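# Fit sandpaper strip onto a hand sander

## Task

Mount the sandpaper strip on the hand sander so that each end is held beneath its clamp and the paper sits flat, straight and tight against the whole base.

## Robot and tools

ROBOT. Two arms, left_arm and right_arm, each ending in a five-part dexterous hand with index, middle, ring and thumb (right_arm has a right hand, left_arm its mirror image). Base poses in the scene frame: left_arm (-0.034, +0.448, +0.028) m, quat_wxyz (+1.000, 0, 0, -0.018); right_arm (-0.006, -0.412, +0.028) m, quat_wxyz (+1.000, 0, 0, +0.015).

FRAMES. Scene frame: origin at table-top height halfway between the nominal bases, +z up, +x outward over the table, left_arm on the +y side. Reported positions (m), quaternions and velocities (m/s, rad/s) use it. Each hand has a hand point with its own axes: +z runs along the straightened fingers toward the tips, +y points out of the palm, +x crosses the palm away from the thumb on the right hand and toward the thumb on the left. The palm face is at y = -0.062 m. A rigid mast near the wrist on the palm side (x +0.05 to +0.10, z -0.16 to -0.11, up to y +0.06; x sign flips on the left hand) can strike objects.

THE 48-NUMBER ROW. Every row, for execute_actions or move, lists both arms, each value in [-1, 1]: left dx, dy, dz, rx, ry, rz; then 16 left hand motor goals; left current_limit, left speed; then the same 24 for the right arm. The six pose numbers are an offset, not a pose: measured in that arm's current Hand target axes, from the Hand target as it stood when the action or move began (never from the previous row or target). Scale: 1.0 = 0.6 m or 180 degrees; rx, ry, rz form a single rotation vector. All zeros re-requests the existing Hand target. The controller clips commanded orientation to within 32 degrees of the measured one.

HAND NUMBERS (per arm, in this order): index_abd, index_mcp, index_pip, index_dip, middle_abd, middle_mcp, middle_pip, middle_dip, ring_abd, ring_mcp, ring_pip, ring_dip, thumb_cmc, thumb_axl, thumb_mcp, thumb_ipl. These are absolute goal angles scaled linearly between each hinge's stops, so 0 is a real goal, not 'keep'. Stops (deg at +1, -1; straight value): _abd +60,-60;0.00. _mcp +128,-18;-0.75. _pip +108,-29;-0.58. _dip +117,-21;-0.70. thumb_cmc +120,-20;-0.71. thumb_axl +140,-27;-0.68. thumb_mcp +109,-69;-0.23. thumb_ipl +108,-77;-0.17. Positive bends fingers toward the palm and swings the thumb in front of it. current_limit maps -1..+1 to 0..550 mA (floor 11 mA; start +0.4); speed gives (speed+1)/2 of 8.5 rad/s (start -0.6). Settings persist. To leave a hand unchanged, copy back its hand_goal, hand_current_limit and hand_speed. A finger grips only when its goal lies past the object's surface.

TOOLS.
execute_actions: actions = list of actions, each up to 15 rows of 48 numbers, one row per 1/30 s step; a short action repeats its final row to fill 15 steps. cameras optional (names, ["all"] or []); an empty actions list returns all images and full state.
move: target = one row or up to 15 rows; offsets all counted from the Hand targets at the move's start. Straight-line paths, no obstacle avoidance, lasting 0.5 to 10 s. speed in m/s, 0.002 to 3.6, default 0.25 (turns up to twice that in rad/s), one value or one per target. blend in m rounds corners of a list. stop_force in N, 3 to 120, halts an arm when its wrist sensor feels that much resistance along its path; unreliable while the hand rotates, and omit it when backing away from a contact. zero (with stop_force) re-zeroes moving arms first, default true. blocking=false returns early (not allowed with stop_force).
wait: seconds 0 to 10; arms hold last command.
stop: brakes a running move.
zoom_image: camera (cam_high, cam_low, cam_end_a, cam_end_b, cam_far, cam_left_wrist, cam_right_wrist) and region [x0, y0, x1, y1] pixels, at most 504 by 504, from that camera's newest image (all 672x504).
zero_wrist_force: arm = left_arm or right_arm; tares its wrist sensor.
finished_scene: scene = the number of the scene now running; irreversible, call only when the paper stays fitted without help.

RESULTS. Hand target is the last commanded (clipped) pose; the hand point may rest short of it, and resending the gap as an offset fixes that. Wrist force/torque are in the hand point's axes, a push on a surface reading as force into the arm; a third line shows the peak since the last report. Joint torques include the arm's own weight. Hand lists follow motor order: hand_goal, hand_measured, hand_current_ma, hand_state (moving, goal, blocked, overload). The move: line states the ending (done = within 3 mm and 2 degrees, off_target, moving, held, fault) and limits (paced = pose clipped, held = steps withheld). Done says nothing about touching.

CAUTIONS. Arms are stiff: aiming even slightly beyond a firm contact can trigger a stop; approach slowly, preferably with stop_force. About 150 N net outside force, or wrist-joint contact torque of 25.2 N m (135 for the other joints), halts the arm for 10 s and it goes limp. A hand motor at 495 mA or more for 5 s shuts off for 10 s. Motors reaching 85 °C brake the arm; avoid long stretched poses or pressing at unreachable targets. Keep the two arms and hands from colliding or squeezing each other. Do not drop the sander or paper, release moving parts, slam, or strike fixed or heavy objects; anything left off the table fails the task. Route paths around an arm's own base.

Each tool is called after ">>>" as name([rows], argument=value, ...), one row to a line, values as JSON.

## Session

>>> execute_actions(actions=[])

>>> zoom_image(camera="cam_far", region=[100, 120, 600, 360])

Scene clock: 0.00 s.
left_arm: end_effector_position=(+0.8266, +0.4114, +0.2290) hand_goal=(+0.000, -0.754, -0.576, -0.696, +0.000, -0.754, -0.576, -0.696, +0.000, -0.754, -0.576, -0.696, -0.714, -0.678, -0.226, -0.168) hand_measured=(+0.000, -0.754, -0.576, -0.696, +0.000, -0.754, -0.576, -0.696, +0.000, -0.754, -0.576, -0.696, -0.714, -0.678, -0.226, -0.168) hand_current_ma=(+0, +0, +0, +0, +0, +0, +0, +0, +0, +0, +0, +0, +0, +0, +0, +0) hand_state=(goal, goal, goal, goal, goal, goal, goal, goal, goal, goal, goal, goal, goal, goal, goal, goal) hand_current_limit=0.40 hand_speed=-0.60 end_effector_quat_wxyz=(+0.548, +0.770, +0.264, -0.192) | right_arm: end_effector_position=(+0.0797, -0.1567, +0.1826) hand_goal=(+0.000, -0.754, -0.576, -0.696, +0.000, -0.754, -0.576, -0.696, +0.000, -0.754, -0.576, -0.696, -0.714, -0.678, -0.226, -0.168) hand_measured=(+0.000, -0.754, -0.576, -0.696, +0.000, -0.754, -0.576, -0.696, +0.000, -0.754, -0.576, -0.696, -0.714, -0.678, -0.226, -0.168) hand_current_ma=(+0, +0, +0, +0, +0, +0, +0, +0, +0, +0, +0, +0, +0, +0, +0, +0) hand_state=(goal, goal, goal, goal, goal, goal, goal, goal, goal, goal, goal, goal, goal, goal, goal, goal) hand_current_limit=0.40 hand_speed=-0.60 end_effector_quat_wxyz=(+0.033, +0.632, -0.494, +0.596)
Joint positions: left_arm=[3.587 -2.575 -0.795 -2.207 0.525 1.841] | right_arm=[1.291 -1.502 2.093 -1.177 -2.594 -1.479]
Joint velocities: within noise
Joint torques (N m): no reading
Motor temperatures (°C): left_arm=[30 29 28 35 35 39] | right_arm=[27 31 30 37 33 37]
Wrist force (N): no reading
Wrist torque (N m): no reading
Wrist force, peak (N): no reading
Hand target: left_arm +0.8266, +0.4114, +0.2290; +0.548, +0.770, +0.264, -0.192 | right_arm +0.0797, -0.1567, +0.1826; +0.033, +0.632, -0.494, +0.596

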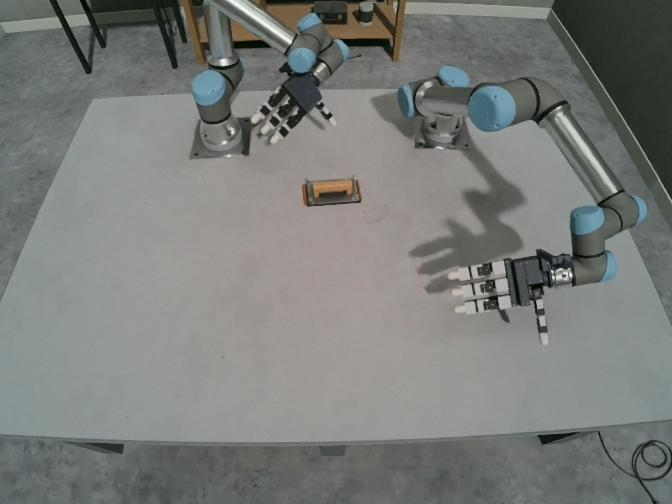

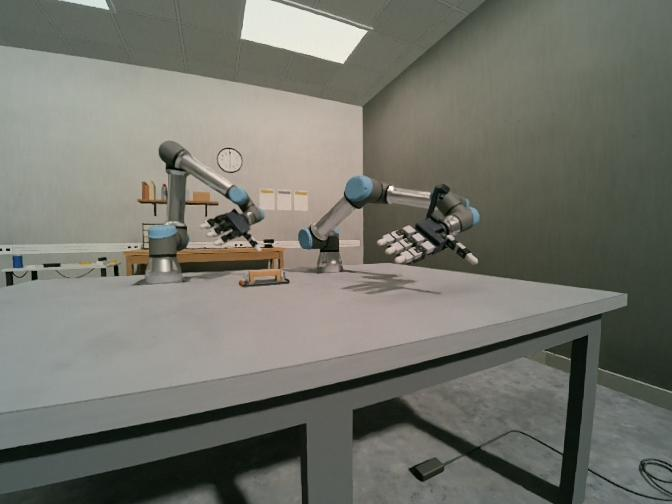

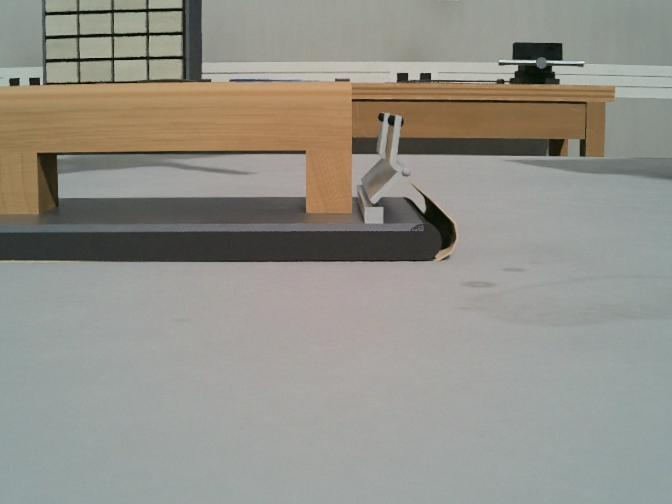

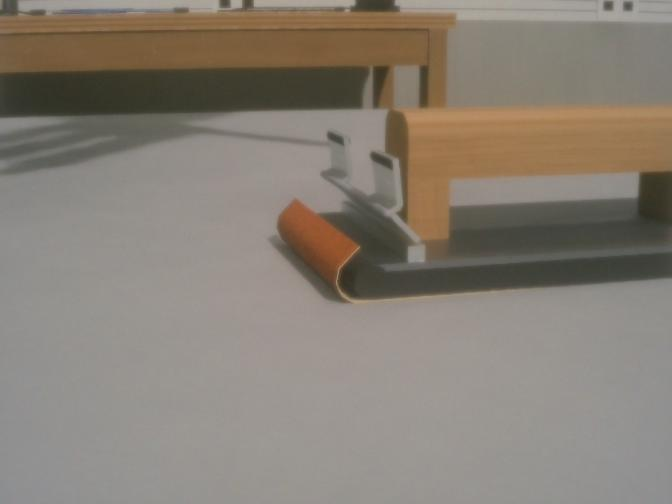

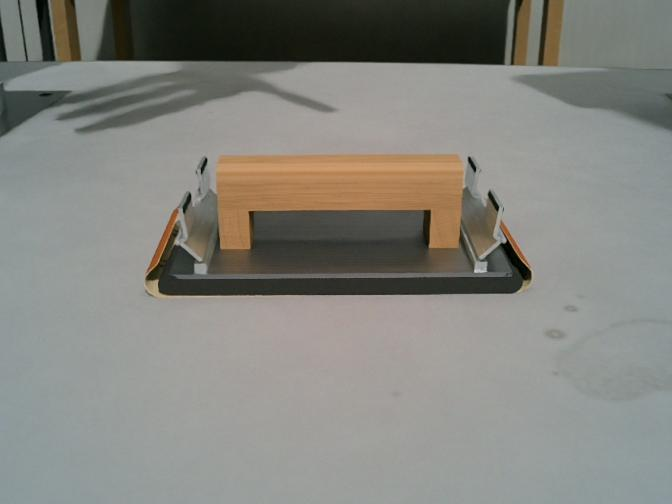

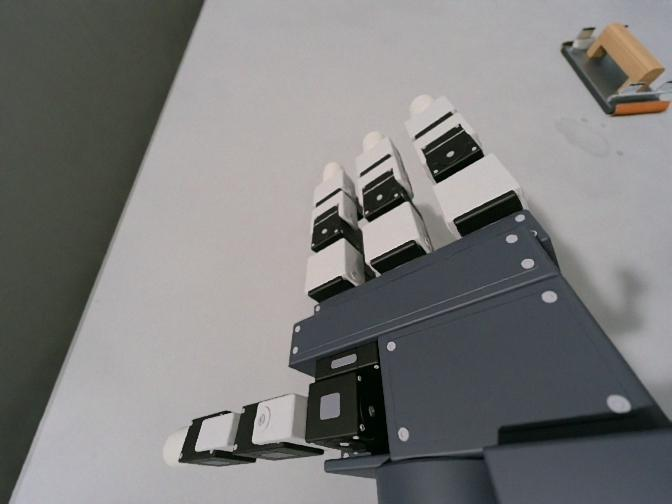

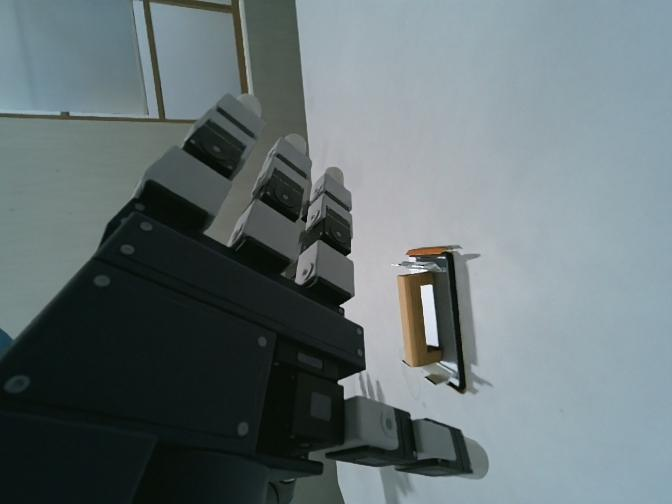

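Scaled by 1.008 from the camera's 672x504 image, which has a finer 960x720 frame.

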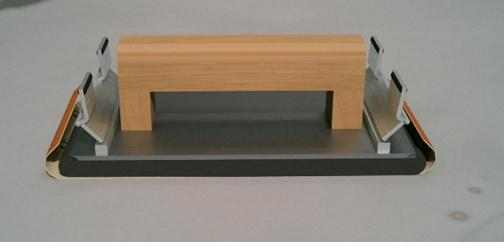

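>>> zoom_image(camera="cam_far", region=[430, 140, 570, 310])

>>> zoom_image(camera="cam_far", region=[120, 140, 260, 310])

>>> zoom_image(camera="cam_end_a", region=[320, 100, 500, 280])

>>> zoom_image(camera="cam_end_b", region=[250, 120, 450, 320])

Scaled by 2.965 from the camera's 672x504 image, which has a finer 960x720 frame.

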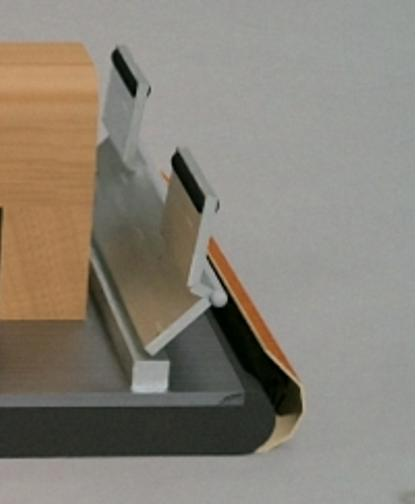

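Scaled by 2.965 from the camera's 672x504 image, which has a finer 960x720 frame.

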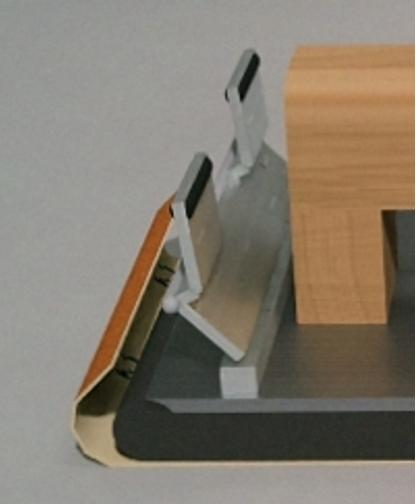

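Scaled by 2.800 from the camera's 672x504 image, which has a finer 960x720 frame.

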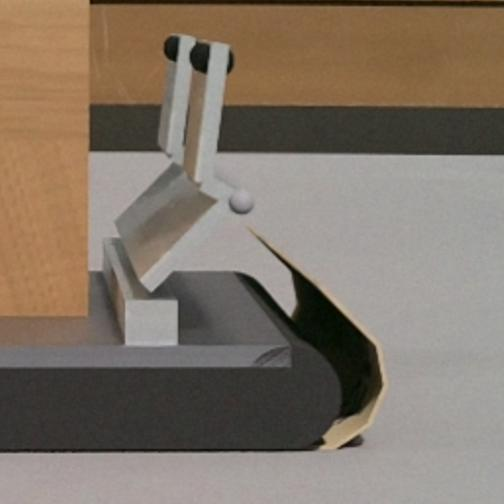

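Scaled by 2.520 from the camera's 672x504 image, which has a finer 960x720 frame.

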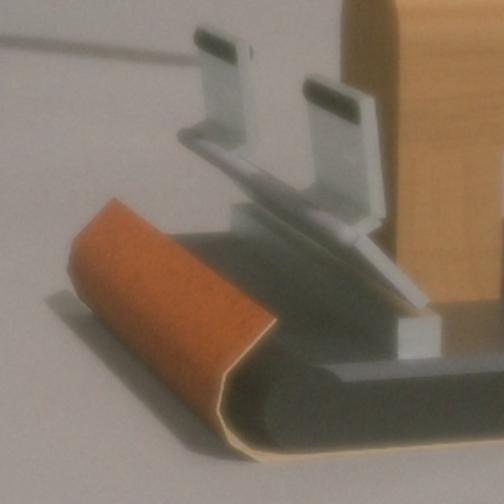

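>>> move(target=[-0.8328,-0.3998,0.2215,-0.0027,0.0248,0.2043,0,-1,-0.576,-0.696,0,-1,-0.576,-0.696,0,-1,-0.576,-0.696,-0.714,-0.678,-0.226,-0.168,0.4,-0.5, 0.2383,-0.1728,-0.0472,-0.534,-0.1193,0.4773,0,-1,-0.576,-0.696,0,-1,-0.576,-0.696,0,-1,-0.576,-0.696,-0.714,-0.678,-0.226,-0.168,0.6,-0.5], speed=0.3, cameras=["cam_high","cam_low","cam_right_wrist"])

Scene clock: 83.83 s.
left_arm: end_effector_position=(+0.3328, +0.2644, +0.2930) hand_goal=(+0.000, -1.000, -0.576, -0.696, +0.000, -1.000, -0.576, -0.696, +0.000, -1.000, -0.576, -0.696, -0.714, -0.678, -0.226, -0.168) hand_measured=(+0.000, -1.000, -0.576, -0.696, +0.000, -1.000, -0.576, -0.696, +0.000, -1.000, -0.576, -0.696, -0.720, -0.678, -0.226, -0.168) hand_current_ma=(+0, +0, +0, +0, +0, +0, +0, +0, +0, +0, +0, +0, -2, +0, +0, +0) hand_state=(goal, goal, goal, goal, goal, goal, goal, goal, goal, goal, goal, goal, goal, goal, goal, goal) hand_current_limit=0.40 hand_speed=-0.50 end_effector_quat_wxyz=(+0.574, +0.817, +0.050, +0.003) | right_arm: end_effector_position=(+0.0965, -0.1663, +0.3328) hand_goal=(+0.000, -1.000, -0.576, -0.696, +0.000, -1.000, -0.576, -0.696, +0.000, -1.000, -0.576, -0.696, -0.714, -0.678, -0.226, -0.168) hand_measured=(+0.000, -0.990, -0.576, -0.696, +0.000, -0.990, -0.576, -0.696, +0.000, -0.990, -0.576, -0.696, -0.714, -0.678, -0.224, -0.168) hand_current_ma=(+0, +3, +0, +0, +0, +3, +0, +0, +0, +4, +0, +0, +0, +0, +0, +0) hand_state=(goal, goal, goal, goal, goal, goal, goal, goal, goal, goal, goal, goal, goal, goal, goal, goal) hand_current_limit=0.60 hand_speed=-0.50 end_effector_quat_wxyz=(-0.011, -0.153, +0.988, +0.019)
Joint positions: left_arm=[3.773 -1.402 -2.384 -1.874 0.625 2.557] | right_arm=[0.105 -2.506 2.2 -1.242 -1.533 -1.743]
Joint torques (N m): left_arm=[10.65 23.6 5.98 -0.8 1.03 1.73] | right_arm=[11.88 23.17 -28.69 -4.51 -1.42 1.88]
Wrist force (N): left_arm=[1.2 1.0 1.2] | right_arm=[-1.2 -0.2 0.7]
Wrist torque (N m): left_arm=[-0.02 -0.11 -0.03] | right_arm=[-0.11 0.17 -0.09]
Wrist force, peak (N): left_arm=[1.1 1.2 1.2] | right_arm=[-2.3 -1.8 0.5]
Hand target: left_arm +0.3327, +0.2644, +0.2931; +0.574, +0.817, +0.050, +0.003 (not the last commanded pose) | right_arm +0.0965, -0.1663, +0.3328; -0.011, -0.153, +0.988, +0.019 (not the last commanded pose)
Off the commanded pose: left_arm 0.051 m, 3 deg | right_arm 0.028 m, 21 deg.
move: held (right_arm; a check stopped the path), off_target (left_arm; braked when a check withheld steps of right_arm); limits=held
pose unreachable (right arm): on one or more control steps of this call, first in action 0 (counted from 0), this arm could not follow its commanded pose, so it was not sent that pose on those steps. It may still have moved: this result reports where it is.
cause: moving toward the commanded pose would bring two parts of the arm too close to each other (joints 3 (elbow) to 6 (wrist 3) lie between them).
Images, in order (width x height): cam_high 672x504, cam_low 672x504, cam_right_wrist 672x504.

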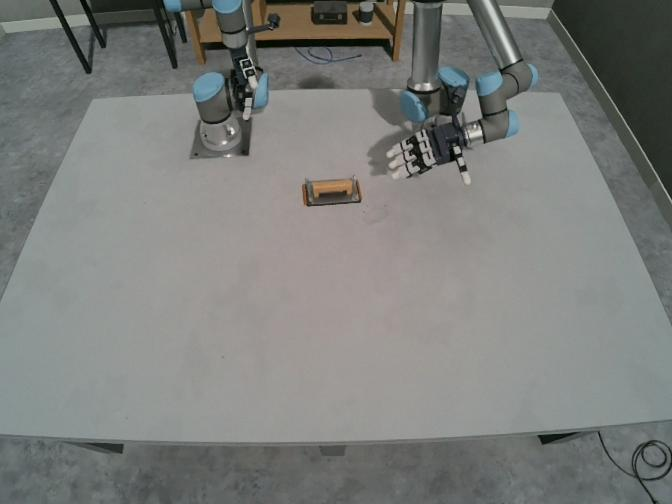

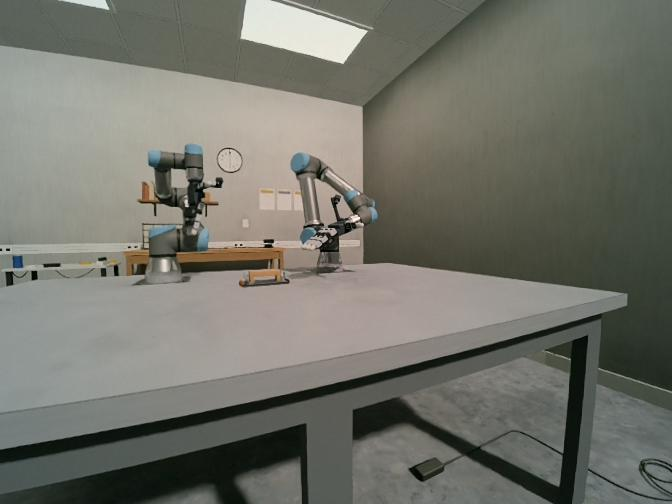

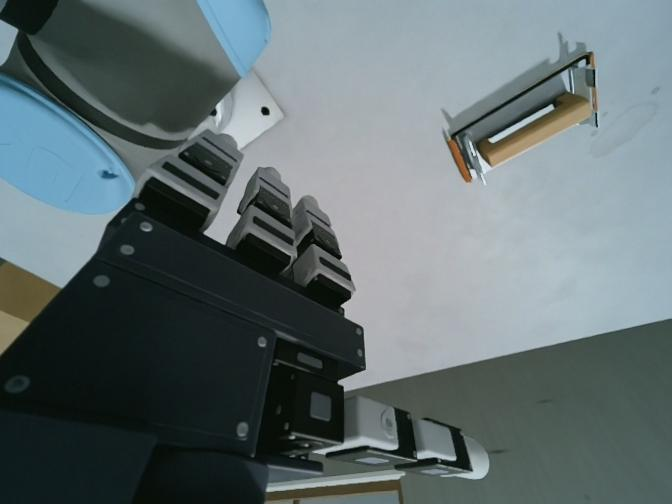

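>>> move([
  [-0.02,-0.02,0.01,0.0003,0.0018,0.0167,0,-1,-0.576,-0.696,0,-1,-0.576,-0.696,0,-1,-0.576,-0.696,-0.714,-0.678,-0.226,-0.168,0.4,-0.5, -0.3918,0.1145,-0.0135,-0.0866,-0.0178,0.0727,0,-1,-0.576,-0.696,0,-1,-0.576,-0.696,0,-1,-0.576,-0.696,-0.714,-0.678,-0.226,-0.168,0.6,-0.5],
  [-0.0738,-0.138,0.086,0.0003,0.0018,0.0167,0,-1,-0.576,-0.696,0,-1,-0.576,-0.696,0,-1,-0.576,-0.696,-0.714,-0.678,-0.226,-0.168,0.4,-0.5, -0.5038,0.3842,-0.0043,-0.0866,-0.0178,0.0727,0,-1,-0.576,-0.696,0,-1,-0.576,-0.696,0,-1,-0.576,-0.696,-0.714,-0.678,-0.226,-0.168,0.6,-0.5],
  [-0.0717,-0.1798,0.1722,0.0003,0.0018,0.0167,0,-1,-0.576,-0.696,0,-1,-0.576,-0.696,0,-1,-0.576,-0.696,-0.714,-0.678,-0.226,-0.168,0.4,-0.5, -0.5065,0.3773,0.1622,-0.0866,-0.0178,0.0727,0,-1,-0.576,-0.696,0,-1,-0.576,-0.696,0,-1,-0.576,-0.696,-0.714,-0.678,-0.226,-0.168,0.6,-0.5],
], speed=[0.3,0.2,0.12], blend=[0.02,0.015,0], cameras=["cam_high","cam_far","cam_end_a","cam_right_wrist"])

Scene clock: 105.87 s.
left_arm: end_effector_position=(+0.2878, +0.2002, +0.1589) hand_goal=(+0.000, -1.000, -0.576, -0.696, +0.000, -1.000, -0.576, -0.696, +0.000, -1.000, -0.576, -0.696, -0.714, -0.678, -0.226, -0.168) hand_measured=(+0.000, -1.000, -0.576, -0.696, +0.000, -1.000, -0.576, -0.696, +0.000, -1.000, -0.576, -0.696, -0.720, -0.678, -0.226, -0.168) hand_current_ma=(+0, +0, +0, +0, +0, +0, +0, +0, +0, +0, +0, +0, -2, +0, +0, +0) hand_state=(goal, goal, goal, goal, goal, goal, goal, goal, goal, goal, goal, goal, goal, goal, goal, goal) hand_current_limit=0.40 hand_speed=-0.50 end_effector_quat_wxyz=(+0.573, +0.819, +0.030, +0.020) | right_arm: end_effector_position=(+0.3151, +0.1447, +0.2402) hand_goal=(+0.000, -1.000, -0.576, -0.696, +0.000, -1.000, -0.576, -0.696, +0.000, -1.000, -0.576, -0.696, -0.714, -0.678, -0.226, -0.168) hand_measured=(+0.000, -0.994, -0.576, -0.696, +0.000, -0.994, -0.576, -0.696, +0.000, -0.994, -0.576, -0.696, -0.714, -0.678, -0.224, -0.168) hand_current_ma=(+0, +1, +0, +0, +0, +1, +0, +0, +0, +1, +0, +0, +0, +0, +0, +0) hand_state=(goal, goal, goal, goal, goal, goal, goal, goal, goal, goal, goal, goal, goal, goal, goal, goal) hand_current_limit=0.60 hand_speed=-0.50 end_effector_quat_wxyz=(-0.006, -0.036, +0.987, +0.156)
Joint positions: left_arm=[3.652 -1.75 -2.693 -1.09 0.526 2.461] | right_arm=[0.622 -1.444 1.97 -2.271 -1.31 -0.969]
Joint torques (N m): left_arm=[-7.55 2.21 -6.59 2.74 -2.29 -1.28] | right_arm=[9.33 -14.4 -11.83 -4.72 1.84 1.72]
Wrist force (N): left_arm=[1.4 1.4 1.3] | right_arm=[-0.6 0.1 0.7]
Wrist torque (N m): left_arm=[0.05 -0.13 0.08] | right_arm=[-0.09 0.14 -0.01]
Wrist force, peak (N): left_arm=[1.3 1.5 1.6] | right_arm=[-2.0 -0.6 0.7]
Hand target: left_arm +0.2878, +0.2002, +0.1588; +0.573, +0.819, +0.030, +0.020 | right_arm +0.3151, +0.1447, +0.2402; -0.006, -0.036, +0.987, +0.156
Off the commanded pose: left_arm 0.000 m, 0 deg | right_arm 0.000 m, 0 deg.
move: done
Images, in order (width x height): cam_high 672x504, cam_end_a 672x504, cam_far 672x504, cam_right_wrist 672x504.

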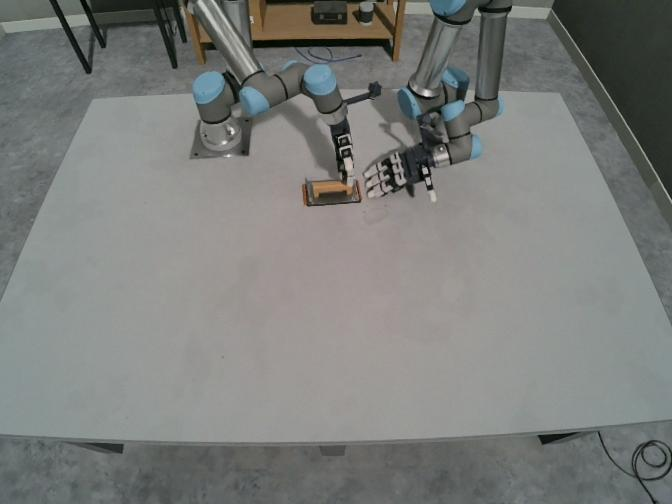

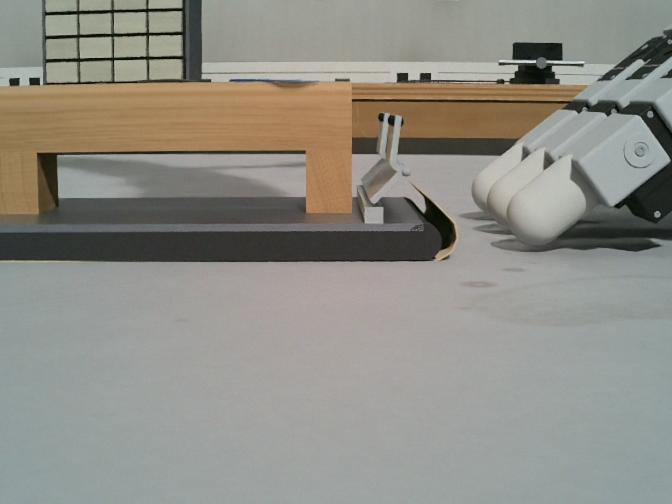

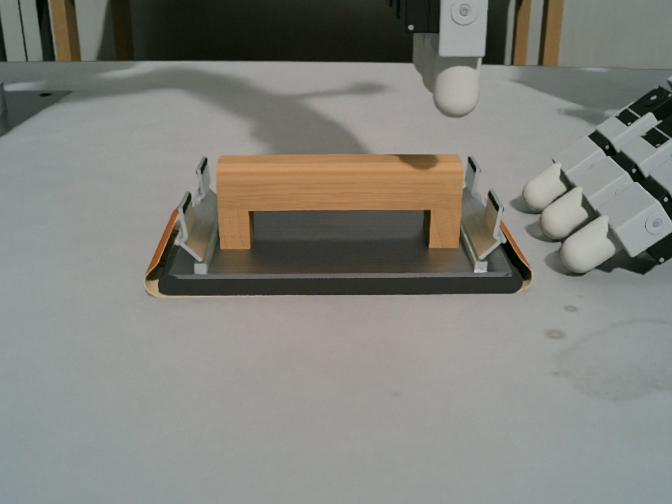

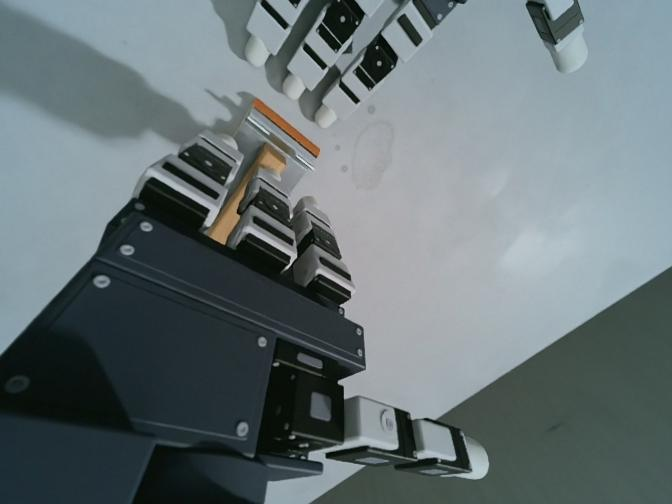

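>>> execute_actions(actions=[], cameras=["cam_end_a","cam_far"])

Scene clock: 121.40 s.
left_arm: end_effector_position=(+0.2878, +0.2002, +0.1588) hand_goal=(+0.000, -1.000, -0.576, -0.696, +0.000, -1.000, -0.576, -0.696, +0.000, -1.000, -0.576, -0.696, -0.714, -0.678, -0.226, -0.168) hand_measured=(+0.000, -1.000, -0.576, -0.696, +0.000, -1.000, -0.576, -0.696, +0.000, -1.000, -0.576, -0.696, -0.720, -0.678, -0.226, -0.168) hand_current_ma=(+0, +0, +0, +0, +0, +0, +0, +0, +0, +0, +0, +0, -2, +0, +0, +0) hand_state=(goal, goal, goal, goal, goal, goal, goal, goal, goal, goal, goal, goal, goal, goal, goal, goal) hand_current_limit=0.40 hand_speed=-0.50 end_effector_quat_wxyz=(+0.573, +0.819, +0.030, +0.020) | right_arm: end_effector_position=(+0.3151, +0.1447, +0.2402) hand_goal=(+0.000, -1.000, -0.576, -0.696, +0.000, -1.000, -0.576, -0.696, +0.000, -1.000, -0.576, -0.696, -0.714, -0.678, -0.226, -0.168) hand_measured=(+0.000, -0.994, -0.576, -0.696, +0.000, -0.994, -0.576, -0.696, +0.000, -0.994, -0.576, -0.696, -0.714, -0.678, -0.224, -0.168) hand_current_ma=(+0, +1, +0, +0, +0, +1, +0, +0, +0, +1, +0, +0, +0, +0, +0, +0) hand_state=(goal, goal, goal, goal, goal, goal, goal, goal, goal, goal, goal, goal, goal, goal, goal, goal) hand_current_limit=0.60 hand_speed=-0.50 end_effector_quat_wxyz=(-0.006, -0.036, +0.987, +0.156)
Joint positions: left_arm=[3.651 -1.75 -2.693 -1.09 0.526 2.461] | right_arm=[0.622 -1.444 1.97 -2.271 -1.31 -0.969]
Joint velocities: within noise
Joint torques (N m): left_arm=[-8.26 1.11 -3.85 2.63 -2.19 -1.13] | right_arm=[10.93 -15.02 -12.44 -4.69 2.03 1.6]
Motor temperatures (°C): left_arm=[30 29 28 35 35 39] | right_arm=[27 31 30 37 33 37]
Wrist force (N): left_arm=[1.2 1.2 1.0] | right_arm=[-0.6 0.1 0.8]
Wrist torque (N m): left_arm=[0.04 -0.12 0.07] | right_arm=[-0.10 0.13 -0.01]
Wrist force, peak (N): left_arm=[1.5 1.3 1.5] | right_arm=[-0.8 0.0 0.8]
Hand target: left_arm +0.2878, +0.2002, +0.1588; +0.573, +0.819, +0.030, +0.020 | right_arm +0.3151, +0.1447, +0.2402; -0.006, -0.036, +0.987, +0.156
Off the commanded pose: left_arm 0.000 m, 0 deg | right_arm 0.000 m, 0 deg.
Images, in order (width x height): cam_end_a 672x504, cam_far 672x504.

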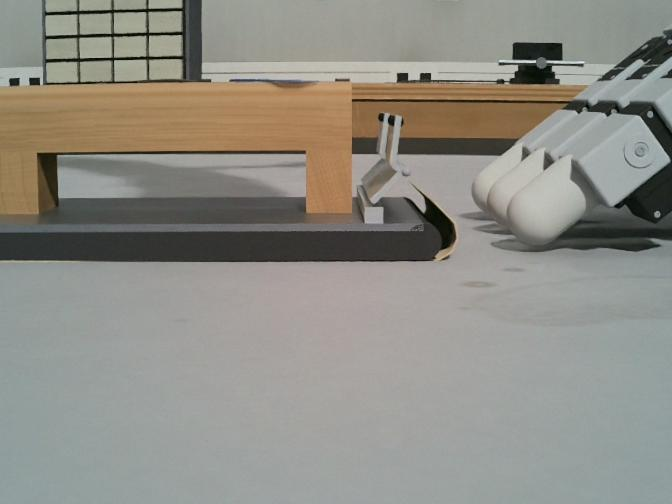

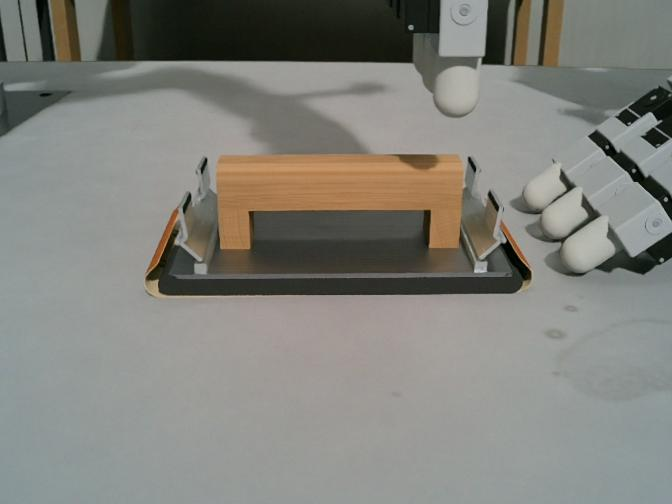

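>>> move([
  [0,0,0,0,0,0,0,-1,-0.576,-0.696,0,-1,-0.576,-0.696,0,-1,-0.576,-0.696,-0.714,-0.678,-0.226,-0.168,0.4,-0.5,0,-0.01607,0.04945,0,0,0,0,-1,-0.576,-0.696,0,-1,-0.576,-0.696,0,-1,-0.576,-0.696,-0.714,-0.678,-0.226,-0.168,0.6,-0.5],
], speed=0.06)

>>> move([
  [0,0,0,0,0,0,0,-1,-0.576,-0.696,0,-1,-0.576,-0.696,0,-1,-0.576,-0.696,-0.714,-0.678,-0.226,-0.168,0.4,-0.5,0,-0.00234,0.0072,0,0,0,0,-1,-0.576,-0.696,0,-1,-0.576,-0.696,0,-1,-0.576,-0.696,-0.714,-0.678,-0.226,-0.168,0.6,-0.5],
], speed=0.02, stop_force=20, cameras=["cam_end_a","cam_far","cam_end_b"])

Scene clock: 128.67 s.
left_arm: end_effector_position=(+0.2878, +0.2002, +0.1588) hand_goal=(+0.000, -1.000, -0.576, -0.696, +0.000, -1.000, -0.576, -0.696, +0.000, -1.000, -0.576, -0.696, -0.714, -0.678, -0.226, -0.168) hand_measured=(+0.000, -1.000, -0.576, -0.696, +0.000, -1.000, -0.576, -0.696, +0.000, -1.000, -0.576, -0.696, -0.720, -0.678, -0.226, -0.168) hand_current_ma=(+0, +0, +0, +0, +0, +0, +0, +0, +0, +0, +0, +0, -2, +0, +0, +0) hand_state=(goal, goal, goal, goal, goal, goal, goal, goal, goal, goal, goal, goal, goal, goal, goal, goal) hand_current_limit=0.40 hand_speed=-0.50 end_effector_quat_wxyz=(+0.573, +0.819, +0.030, +0.020) | right_arm: end_effector_position=(+0.3151, +0.1447, +0.2091) hand_goal=(+0.000, -1.000, -0.576, -0.696, +0.000, -1.000, -0.576, -0.696, +0.000, -1.000, -0.576, -0.696, -0.714, -0.678, -0.226, -0.168) hand_measured=(+0.000, -0.994, -0.576, -0.696, +0.000, -0.994, -0.576, -0.696, +0.000, -0.994, -0.576, -0.696, -0.714, -0.678, -0.224, -0.168) hand_current_ma=(+0, +1, +0, +0, +0, +1, +0, +0, +0, +1, +0, +0, +0, +0, +0, +0) hand_state=(goal, goal, goal, goal, goal, goal, goal, goal, goal, goal, goal, goal, goal, goal, goal, goal) hand_current_limit=0.60 hand_speed=-0.50 end_effector_quat_wxyz=(-0.006, -0.036, +0.987, +0.156)
Joint positions: left_arm=[3.651 -1.75 -2.693 -1.089 0.526 2.461] | right_arm=[0.622 -1.401 2.013 -2.357 -1.31 -0.969]
Joint torques (N m): left_arm=[-7.73 1.24 -6.19 2.56 -2.3 -0.98] | right_arm=[-7.97 -16.82 -11.74 -5.43 -0.36 1.03]
Wrist force (N): left_arm=[1.0 1.2 1.2] | right_arm=[-0.5 0.0 0.3]
Wrist torque (N m): left_arm=[0.03 -0.09 0.05] | right_arm=[-0.07 0.13 0.00]
Wrist force, peak (N): left_arm=[1.4 1.5 1.4] | right_arm=[-0.5 0.1 1.1]
Hand target: left_arm +0.2878, +0.2002, +0.1588; +0.573, +0.819, +0.030, +0.020 | right_arm +0.3151, +0.1447, +0.2090; -0.006, -0.036, +0.987, +0.156
Off the commanded pose: left_arm 0.000 m, 0 deg | right_arm 0.000 m, 0 deg.
move: done

Scene clock: 129.97 s.
left_arm: end_effector_position=(+0.2878, +0.2002, +0.1588) hand_goal=(+0.000, -1.000, -0.576, -0.696, +0.000, -1.000, -0.576, -0.696, +0.000, -1.000, -0.576, -0.696, -0.714, -0.678, -0.226, -0.168) hand_measured=(+0.000, -1.000, -0.576, -0.696, +0.000, -1.000, -0.576, -0.696, +0.000, -1.000, -0.576, -0.696, -0.720, -0.678, -0.226, -0.168) hand_current_ma=(+0, +0, +0, +0, +0, +0, +0, +0, +0, +0, +0, +0, -2, +0, +0, +0) hand_state=(goal, goal, goal, goal, goal, goal, goal, goal, goal, goal, goal, goal, goal, goal, goal, goal) hand_current_limit=0.40 hand_speed=-0.50 end_effector_quat_wxyz=(+0.573, +0.819, +0.030, +0.020) | right_arm: end_effector_position=(+0.3151, +0.1447, +0.2046) hand_goal=(+0.000, -1.000, -0.576, -0.696, +0.000, -1.000, -0.576, -0.696, +0.000, -1.000, -0.576, -0.696, -0.714, -0.678, -0.226, -0.168) hand_measured=(+0.000, -0.994, -0.576, -0.696, +0.000, -0.996, -0.576, -0.696, +0.000, -0.994, -0.576, -0.696, -0.714, -0.678, -0.224, -0.168) hand_current_ma=(+0, +1, +0, +0, +0, +1, +0, +0, +0, +1, +0, +0, +0, +0, +0, +0) hand_state=(goal, goal, goal, goal, goal, goal, goal, goal, goal, goal, goal, goal, goal, goal, goal, goal) hand_current_limit=0.60 hand_speed=-0.50 end_effector_quat_wxyz=(-0.006, -0.036, +0.987, +0.156)
Joint positions: left_arm=[3.651 -1.75 -2.693 -1.089 0.526 2.461] | right_arm=[0.622 -1.394 2.019 -2.37 -1.31 -0.969]
Joint torques (N m): left_arm=[-8.55 0.4 -7.99 2.73 -2.27 -1.2] | right_arm=[-6.65 -15.25 -9.36 0.27 0.45 1.26]
Wrist force (N): left_arm=[1.4 1.2 1.1] | right_arm=[-0.6 6.7 -19.8]
Wrist torque (N m): left_arm=[0.03 -0.14 0.09] | right_arm=[1.69 0.66 0.15]
Wrist force, peak (N): left_arm=[1.6 1.2 1.3] | right_arm=[-0.1 6.6 -20.0]
Hand target: left_arm +0.2878, +0.2002, +0.1588; +0.573, +0.819, +0.030, +0.020 | right_arm +0.3151, +0.1447, +0.2047; -0.006, -0.036, +0.987, +0.156
Off the commanded pose: left_arm 0.000 m, 0 deg | right_arm 0.000 m, 0 deg.
move: contact (right_arm)
Images, in order (width x height): cam_end_a 672x504, cam_end_b 672x504, cam_far 672x504.

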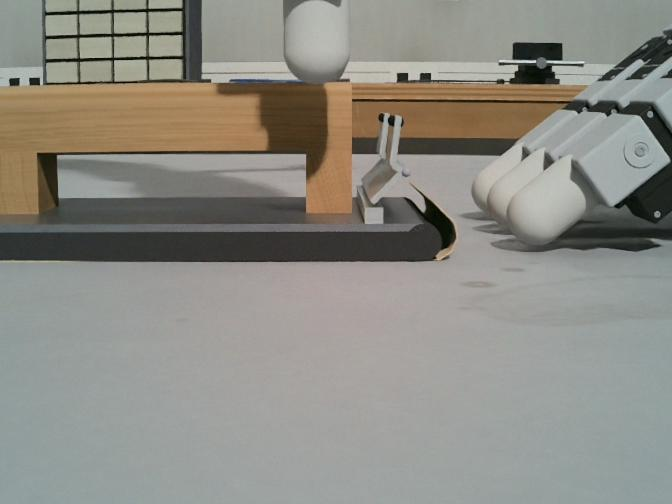

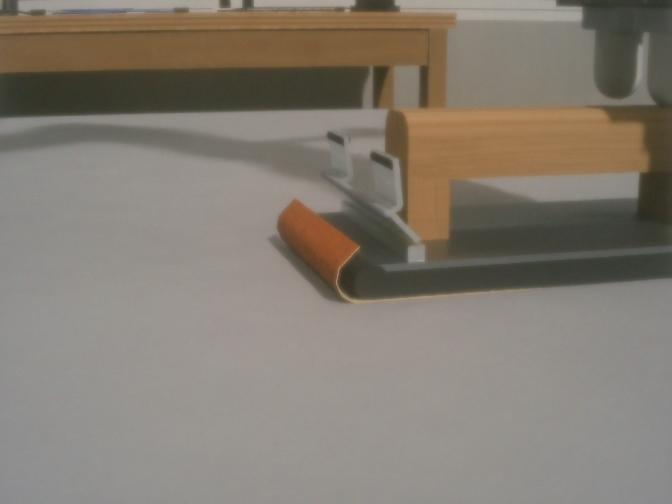

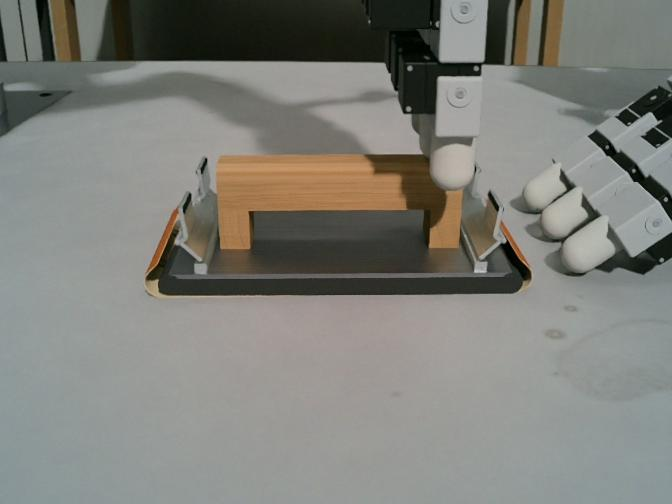

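>>> move([
  [0,0.01254,0.03447,0,0,0,0,-1,-0.576,-0.696,0,-1,-0.576,-0.696,0,-1,-0.576,-0.696,-0.714,-0.678,-0.226,-0.168,0.4,-0.5,0,0,0,0,0,0,0,-1,-0.576,-0.696,0,-1,-0.576,-0.696,0,-1,-0.576,-0.696,-0.714,-0.678,-0.226,-0.168,0.6,-0.5],
], speed=0.05)

>>> move([
  [0,0.0057,0.01567,0,0,0,0,-1,-0.576,-0.696,0,-1,-0.576,-0.696,0,-1,-0.576,-0.696,-0.714,-0.678,-0.226,-0.168,0.4,-0.5,0,0,0,0,0,0,0,-1,-0.576,-0.696,0,-1,-0.576,-0.696,0,-1,-0.576,-0.696,-0.714,-0.678,-0.226,-0.168,0.6,-0.5],
], speed=0.015, stop_force=13, cameras=["cam_end_a","cam_far"])

>>> zoom_image(camera="cam_end_a", region=[340, 100, 560, 270])

Scene clock: 137.60 s.
left_arm: end_effector_position=(+0.2894, +0.1782, +0.1588) hand_goal=(+0.000, -1.000, -0.576, -0.696, +0.000, -1.000, -0.576, -0.696, +0.000, -1.000, -0.576, -0.696, -0.714, -0.678, -0.226, -0.168) hand_measured=(+0.000, -1.000, -0.576, -0.696, +0.000, -1.000, -0.576, -0.696, +0.000, -1.000, -0.576, -0.696, -0.720, -0.678, -0.226, -0.168) hand_current_ma=(+0, +0, +0, +0, +0, +0, +0, +0, +0, +0, +0, +0, -2, +0, +0, +0) hand_state=(goal, goal, goal, goal, goal, goal, goal, goal, goal, goal, goal, goal, goal, goal, goal, goal) hand_current_limit=0.40 hand_speed=-0.50 end_effector_quat_wxyz=(+0.573, +0.819, +0.030, +0.020) | right_arm: end_effector_position=(+0.3151, +0.1447, +0.2047) hand_goal=(+0.000, -1.000, -0.576, -0.696, +0.000, -1.000, -0.576, -0.696, +0.000, -1.000, -0.576, -0.696, -0.714, -0.678, -0.226, -0.168) hand_measured=(+0.000, -0.994, -0.576, -0.696, +0.000, -0.996, -0.576, -0.696, +0.000, -0.994, -0.576, -0.696, -0.714, -0.678, -0.224, -0.168) hand_current_ma=(+0, +1, +0, +0, +0, +1, +0, +0, +0, +1, +0, +0, +0, +0, +0, +0) hand_state=(goal, goal, goal, goal, goal, goal, goal, goal, goal, goal, goal, goal, goal, goal, goal, goal) hand_current_limit=0.60 hand_speed=-0.50 end_effector_quat_wxyz=(-0.006, -0.036, +0.987, +0.156)
Joint positions: left_arm=[3.569 -1.787 -2.708 -0.929 0.469 2.337] | right_arm=[0.622 -1.394 2.019 -2.37 -1.31 -0.969]
Joint torques (N m): left_arm=[-7.96 0.78 -5.9 3.24 -2.35 -1.23] | right_arm=[-7.26 -25.92 -15.67 0.34 0.44 0.7]
Wrist force (N): left_arm=[1.3 1.5 0.9] | right_arm=[-0.5 6.5 -19.9]
Wrist torque (N m): left_arm=[0.02 -0.15 0.06] | right_arm=[1.67 0.64 0.15]
Wrist force, peak (N): left_arm=[1.2 1.5 1.5] | right_arm=[-0.6 6.6 -20.1]
Hand target: left_arm +0.2894, +0.1782, +0.1588; +0.573, +0.819, +0.030, +0.020 | right_arm +0.3151, +0.1447, +0.2047; -0.006, -0.036, +0.987, +0.156
Off the commanded pose: left_arm 0.000 m, 0 deg | right_arm 0.000 m, 0 deg.
move: done

Scene clock: 139.20 s.
left_arm: end_effector_position=(+0.2898, +0.1732, +0.1589) hand_goal=(+0.000, -1.000, -0.576, -0.696, +0.000, -1.000, -0.576, -0.696, +0.000, -1.000, -0.576, -0.696, -0.714, -0.678, -0.226, -0.168) hand_measured=(+0.002, -1.000, -0.578, -0.694, +0.002, -1.000, -0.580, -0.696, +0.000, -1.000, -0.576, -0.696, -0.720, -0.678, -0.226, -0.168) hand_current_ma=(+0, +0, +0, +0, +0, +0, -1, +0, +0, +0, +0, +0, -2, +0, +0, +0) hand_state=(goal, goal, goal, goal, goal, goal, goal, goal, goal, goal, goal, goal, goal, goal, goal, goal) hand_current_limit=0.40 hand_speed=-0.50 end_effector_quat_wxyz=(+0.573, +0.819, +0.030, +0.020) | right_arm: end_effector_position=(+0.3151, +0.1447, +0.2047) hand_goal=(+0.000, -1.000, -0.576, -0.696, +0.000, -1.000, -0.576, -0.696, +0.000, -1.000, -0.576, -0.696, -0.714, -0.678, -0.226, -0.168) hand_measured=(+0.000, -0.994, -0.576, -0.696, +0.000, -0.996, -0.576, -0.696, +0.000, -0.994, -0.576, -0.696, -0.714, -0.678, -0.224, -0.168) hand_current_ma=(+0, +1, +0, +0, +0, +0, +0, +0, +0, +1, +0, +0, +0, +0, +0, +0) hand_state=(goal, goal, goal, goal, goal, goal, goal, goal, goal, goal, goal, goal, goal, goal, goal, goal) hand_current_limit=0.60 hand_speed=-0.50 end_effector_quat_wxyz=(-0.006, -0.036, +0.987, +0.156)
Joint positions: left_arm=[3.55 -1.798 -2.711 -0.887 0.457 2.305] | right_arm=[0.622 -1.394 2.019 -2.37 -1.31 -0.969]
Joint torques (N m): left_arm=[8.46 26.82 16.48 -0.55 1.58 1.63] | right_arm=[-7.66 -24.95 -15.45 0.47 0.5 0.26]
Wrist force (N): left_arm=[0.6 6.1 -13.2] | right_arm=[-0.4 6.4 -19.6]
Wrist torque (N m): left_arm=[1.26 0.05 -0.08] | right_arm=[1.64 0.61 0.15]
Wrist force, peak (N): left_arm=[0.4 9.1 -24.6] | right_arm=[-0.3 6.8 -20.1]
Hand target: left_arm +0.2898, +0.1733, +0.1589; +0.573, +0.819, +0.030, +0.020 (not the last commanded pose) | right_arm +0.3151, +0.1447, +0.2047; -0.006, -0.036, +0.987, +0.156
Off the commanded pose: left_arm 0.005 m, 0 deg | right_arm 0.000 m, 0 deg.
move: contact (left_arm)
Images, in order (width x height): cam_end_a 672x504, cam_far 672x504.

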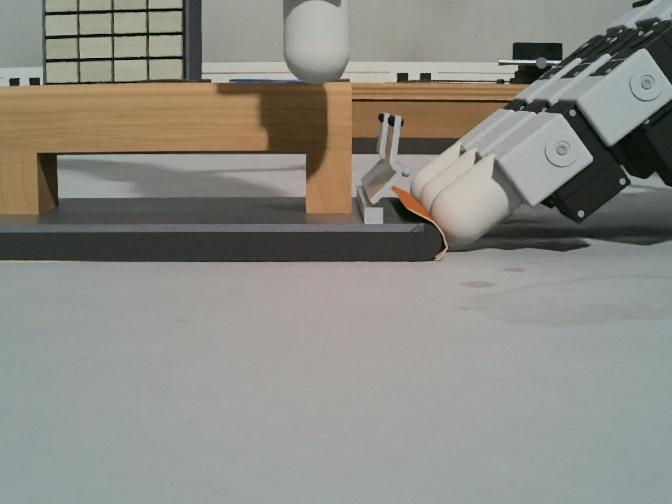

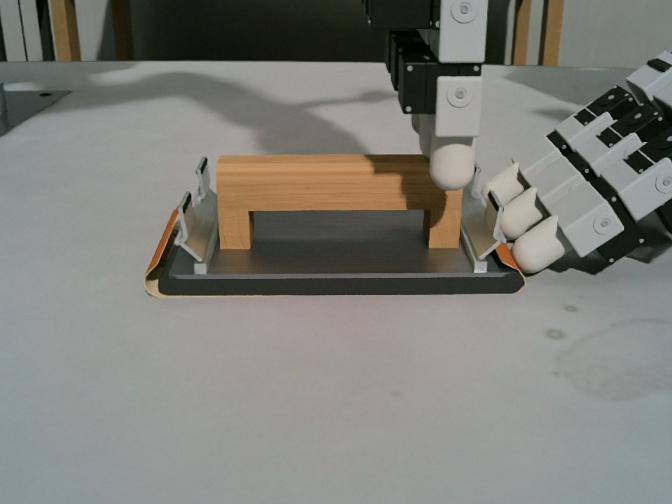

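Scaled by 2.291 from the camera's 672x504 image, which has a finer 960x720 frame.

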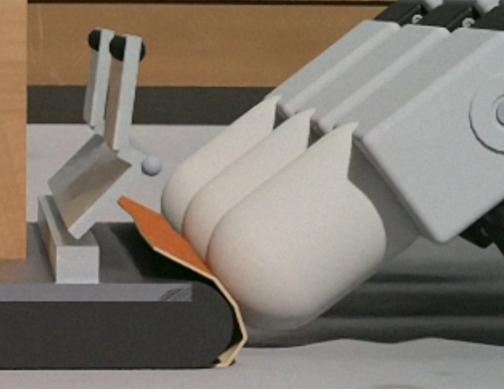

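>>> move([
  [0,-0.00188,-0.00517,0,0,0,0,-1,-0.576,-0.696,0,-1,-0.576,-0.696,0,-1,-0.576,-0.696,-0.714,-0.678,-0.226,-0.168,0.4,-0.5,0,0,0,0,0,0,0,-1,-0.576,-0.696,0,-1,-0.576,-0.696,0,-1,-0.576,-0.696,-0.714,-0.678,-0.226,-0.168,0.6,-0.5],
], speed=0.015, cameras=["cam_end_a","cam_far"])

>>> zoom_image(camera="cam_end_a", region=[340, 100, 560, 270])

Scene clock: 147.13 s.
left_arm: end_effector_position=(+0.2895, +0.1765, +0.1589) hand_goal=(+0.000, -1.000, -0.576, -0.696, +0.000, -1.000, -0.576, -0.696, +0.000, -1.000, -0.576, -0.696, -0.714, -0.678, -0.226, -0.168) hand_measured=(+0.000, -0.998, -0.574, -0.694, +0.000, -1.000, -0.578, -0.696, +0.000, -1.000, -0.576, -0.696, -0.720, -0.678, -0.226, -0.168) hand_current_ma=(+0, +0, +0, +0, +0, +0, +0, +0, +0, +0, +0, +0, -2, +0, +0, +0) hand_state=(goal, goal, goal, goal, goal, goal, goal, goal, goal, goal, goal, goal, goal, goal, goal, goal) hand_current_limit=0.40 hand_speed=-0.50 end_effector_quat_wxyz=(+0.573, +0.819, +0.030, +0.020) | right_arm: end_effector_position=(+0.3151, +0.1447, +0.2047) hand_goal=(+0.000, -1.000, -0.576, -0.696, +0.000, -1.000, -0.576, -0.696, +0.000, -1.000, -0.576, -0.696, -0.714, -0.678, -0.226, -0.168) hand_measured=(+0.000, -0.994, -0.576, -0.696, +0.000, -0.996, -0.576, -0.696, +0.000, -0.994, -0.576, -0.696, -0.714, -0.678, -0.224, -0.168) hand_current_ma=(+0, +1, +0, +0, +0, +0, +0, +0, +0, +1, +0, +0, +0, +0, +0, +0) hand_state=(goal, goal, goal, goal, goal, goal, goal, goal, goal, goal, goal, goal, goal, goal, goal, goal) hand_current_limit=0.60 hand_speed=-0.50 end_effector_quat_wxyz=(-0.006, -0.036, +0.987, +0.156)
Joint positions: left_arm=[3.562 -1.79 -2.709 -0.915 0.465 2.326] | right_arm=[0.622 -1.394 2.019 -2.37 -1.31 -0.969]
Joint torques (N m): left_arm=[11.96 30.09 17.93 0.05 0.65 1.86] | right_arm=[-6.22 -26.82 -16 0.36 0.35 -0.24]
Wrist force (N): left_arm=[1.2 1.8 0.9] | right_arm=[-0.4 6.7 -19.8]
Wrist torque (N m): left_arm=[0.04 -0.08 -0.05] | right_arm=[1.68 0.63 0.18]
Wrist force, peak (N): left_arm=[0.8 6.6 -13.1] | right_arm=[-0.5 6.6 -20.0]
Hand target: left_arm +0.2895, +0.1765, +0.1589; +0.573, +0.819, +0.030, +0.020 | right_arm +0.3151, +0.1447, +0.2047; -0.006, -0.036, +0.987, +0.156
Off the commanded pose: left_arm 0.000 m, 0 deg | right_arm 0.000 m, 0 deg.
move: done
Images, in order (width x height): cam_end_a 672x504, cam_far 672x504.

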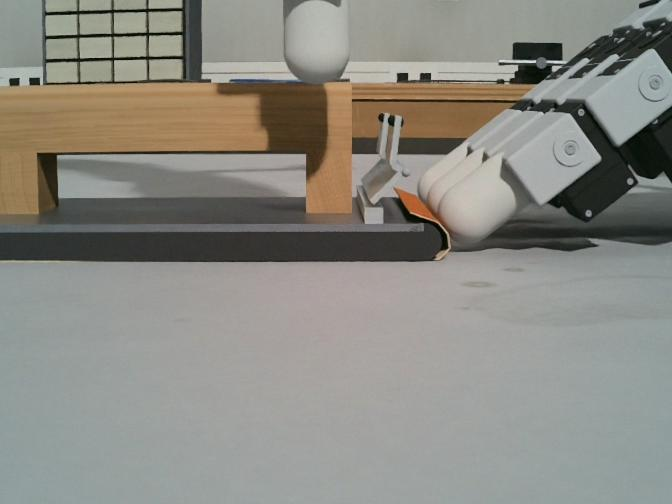

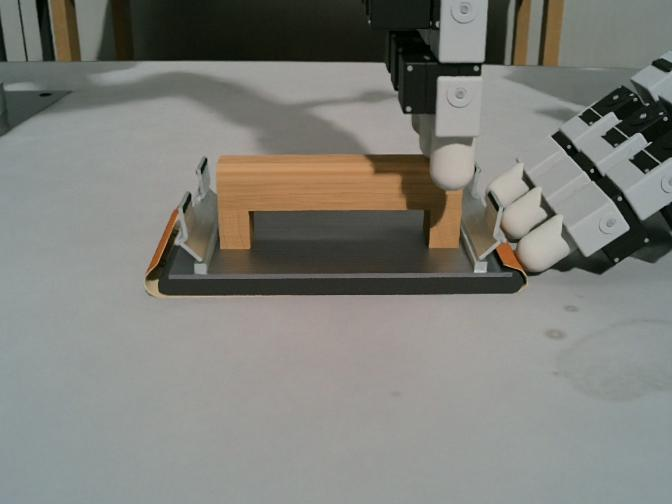

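Scaled by 2.291 from the camera's 672x504 image, which has a finer 960x720 frame.

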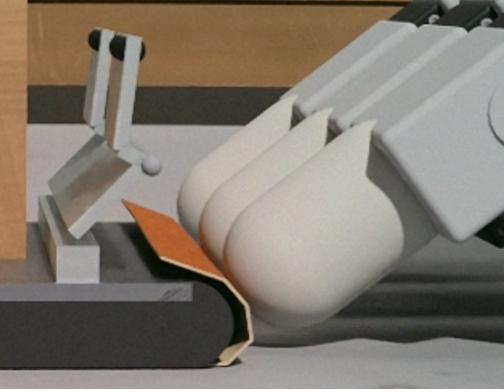

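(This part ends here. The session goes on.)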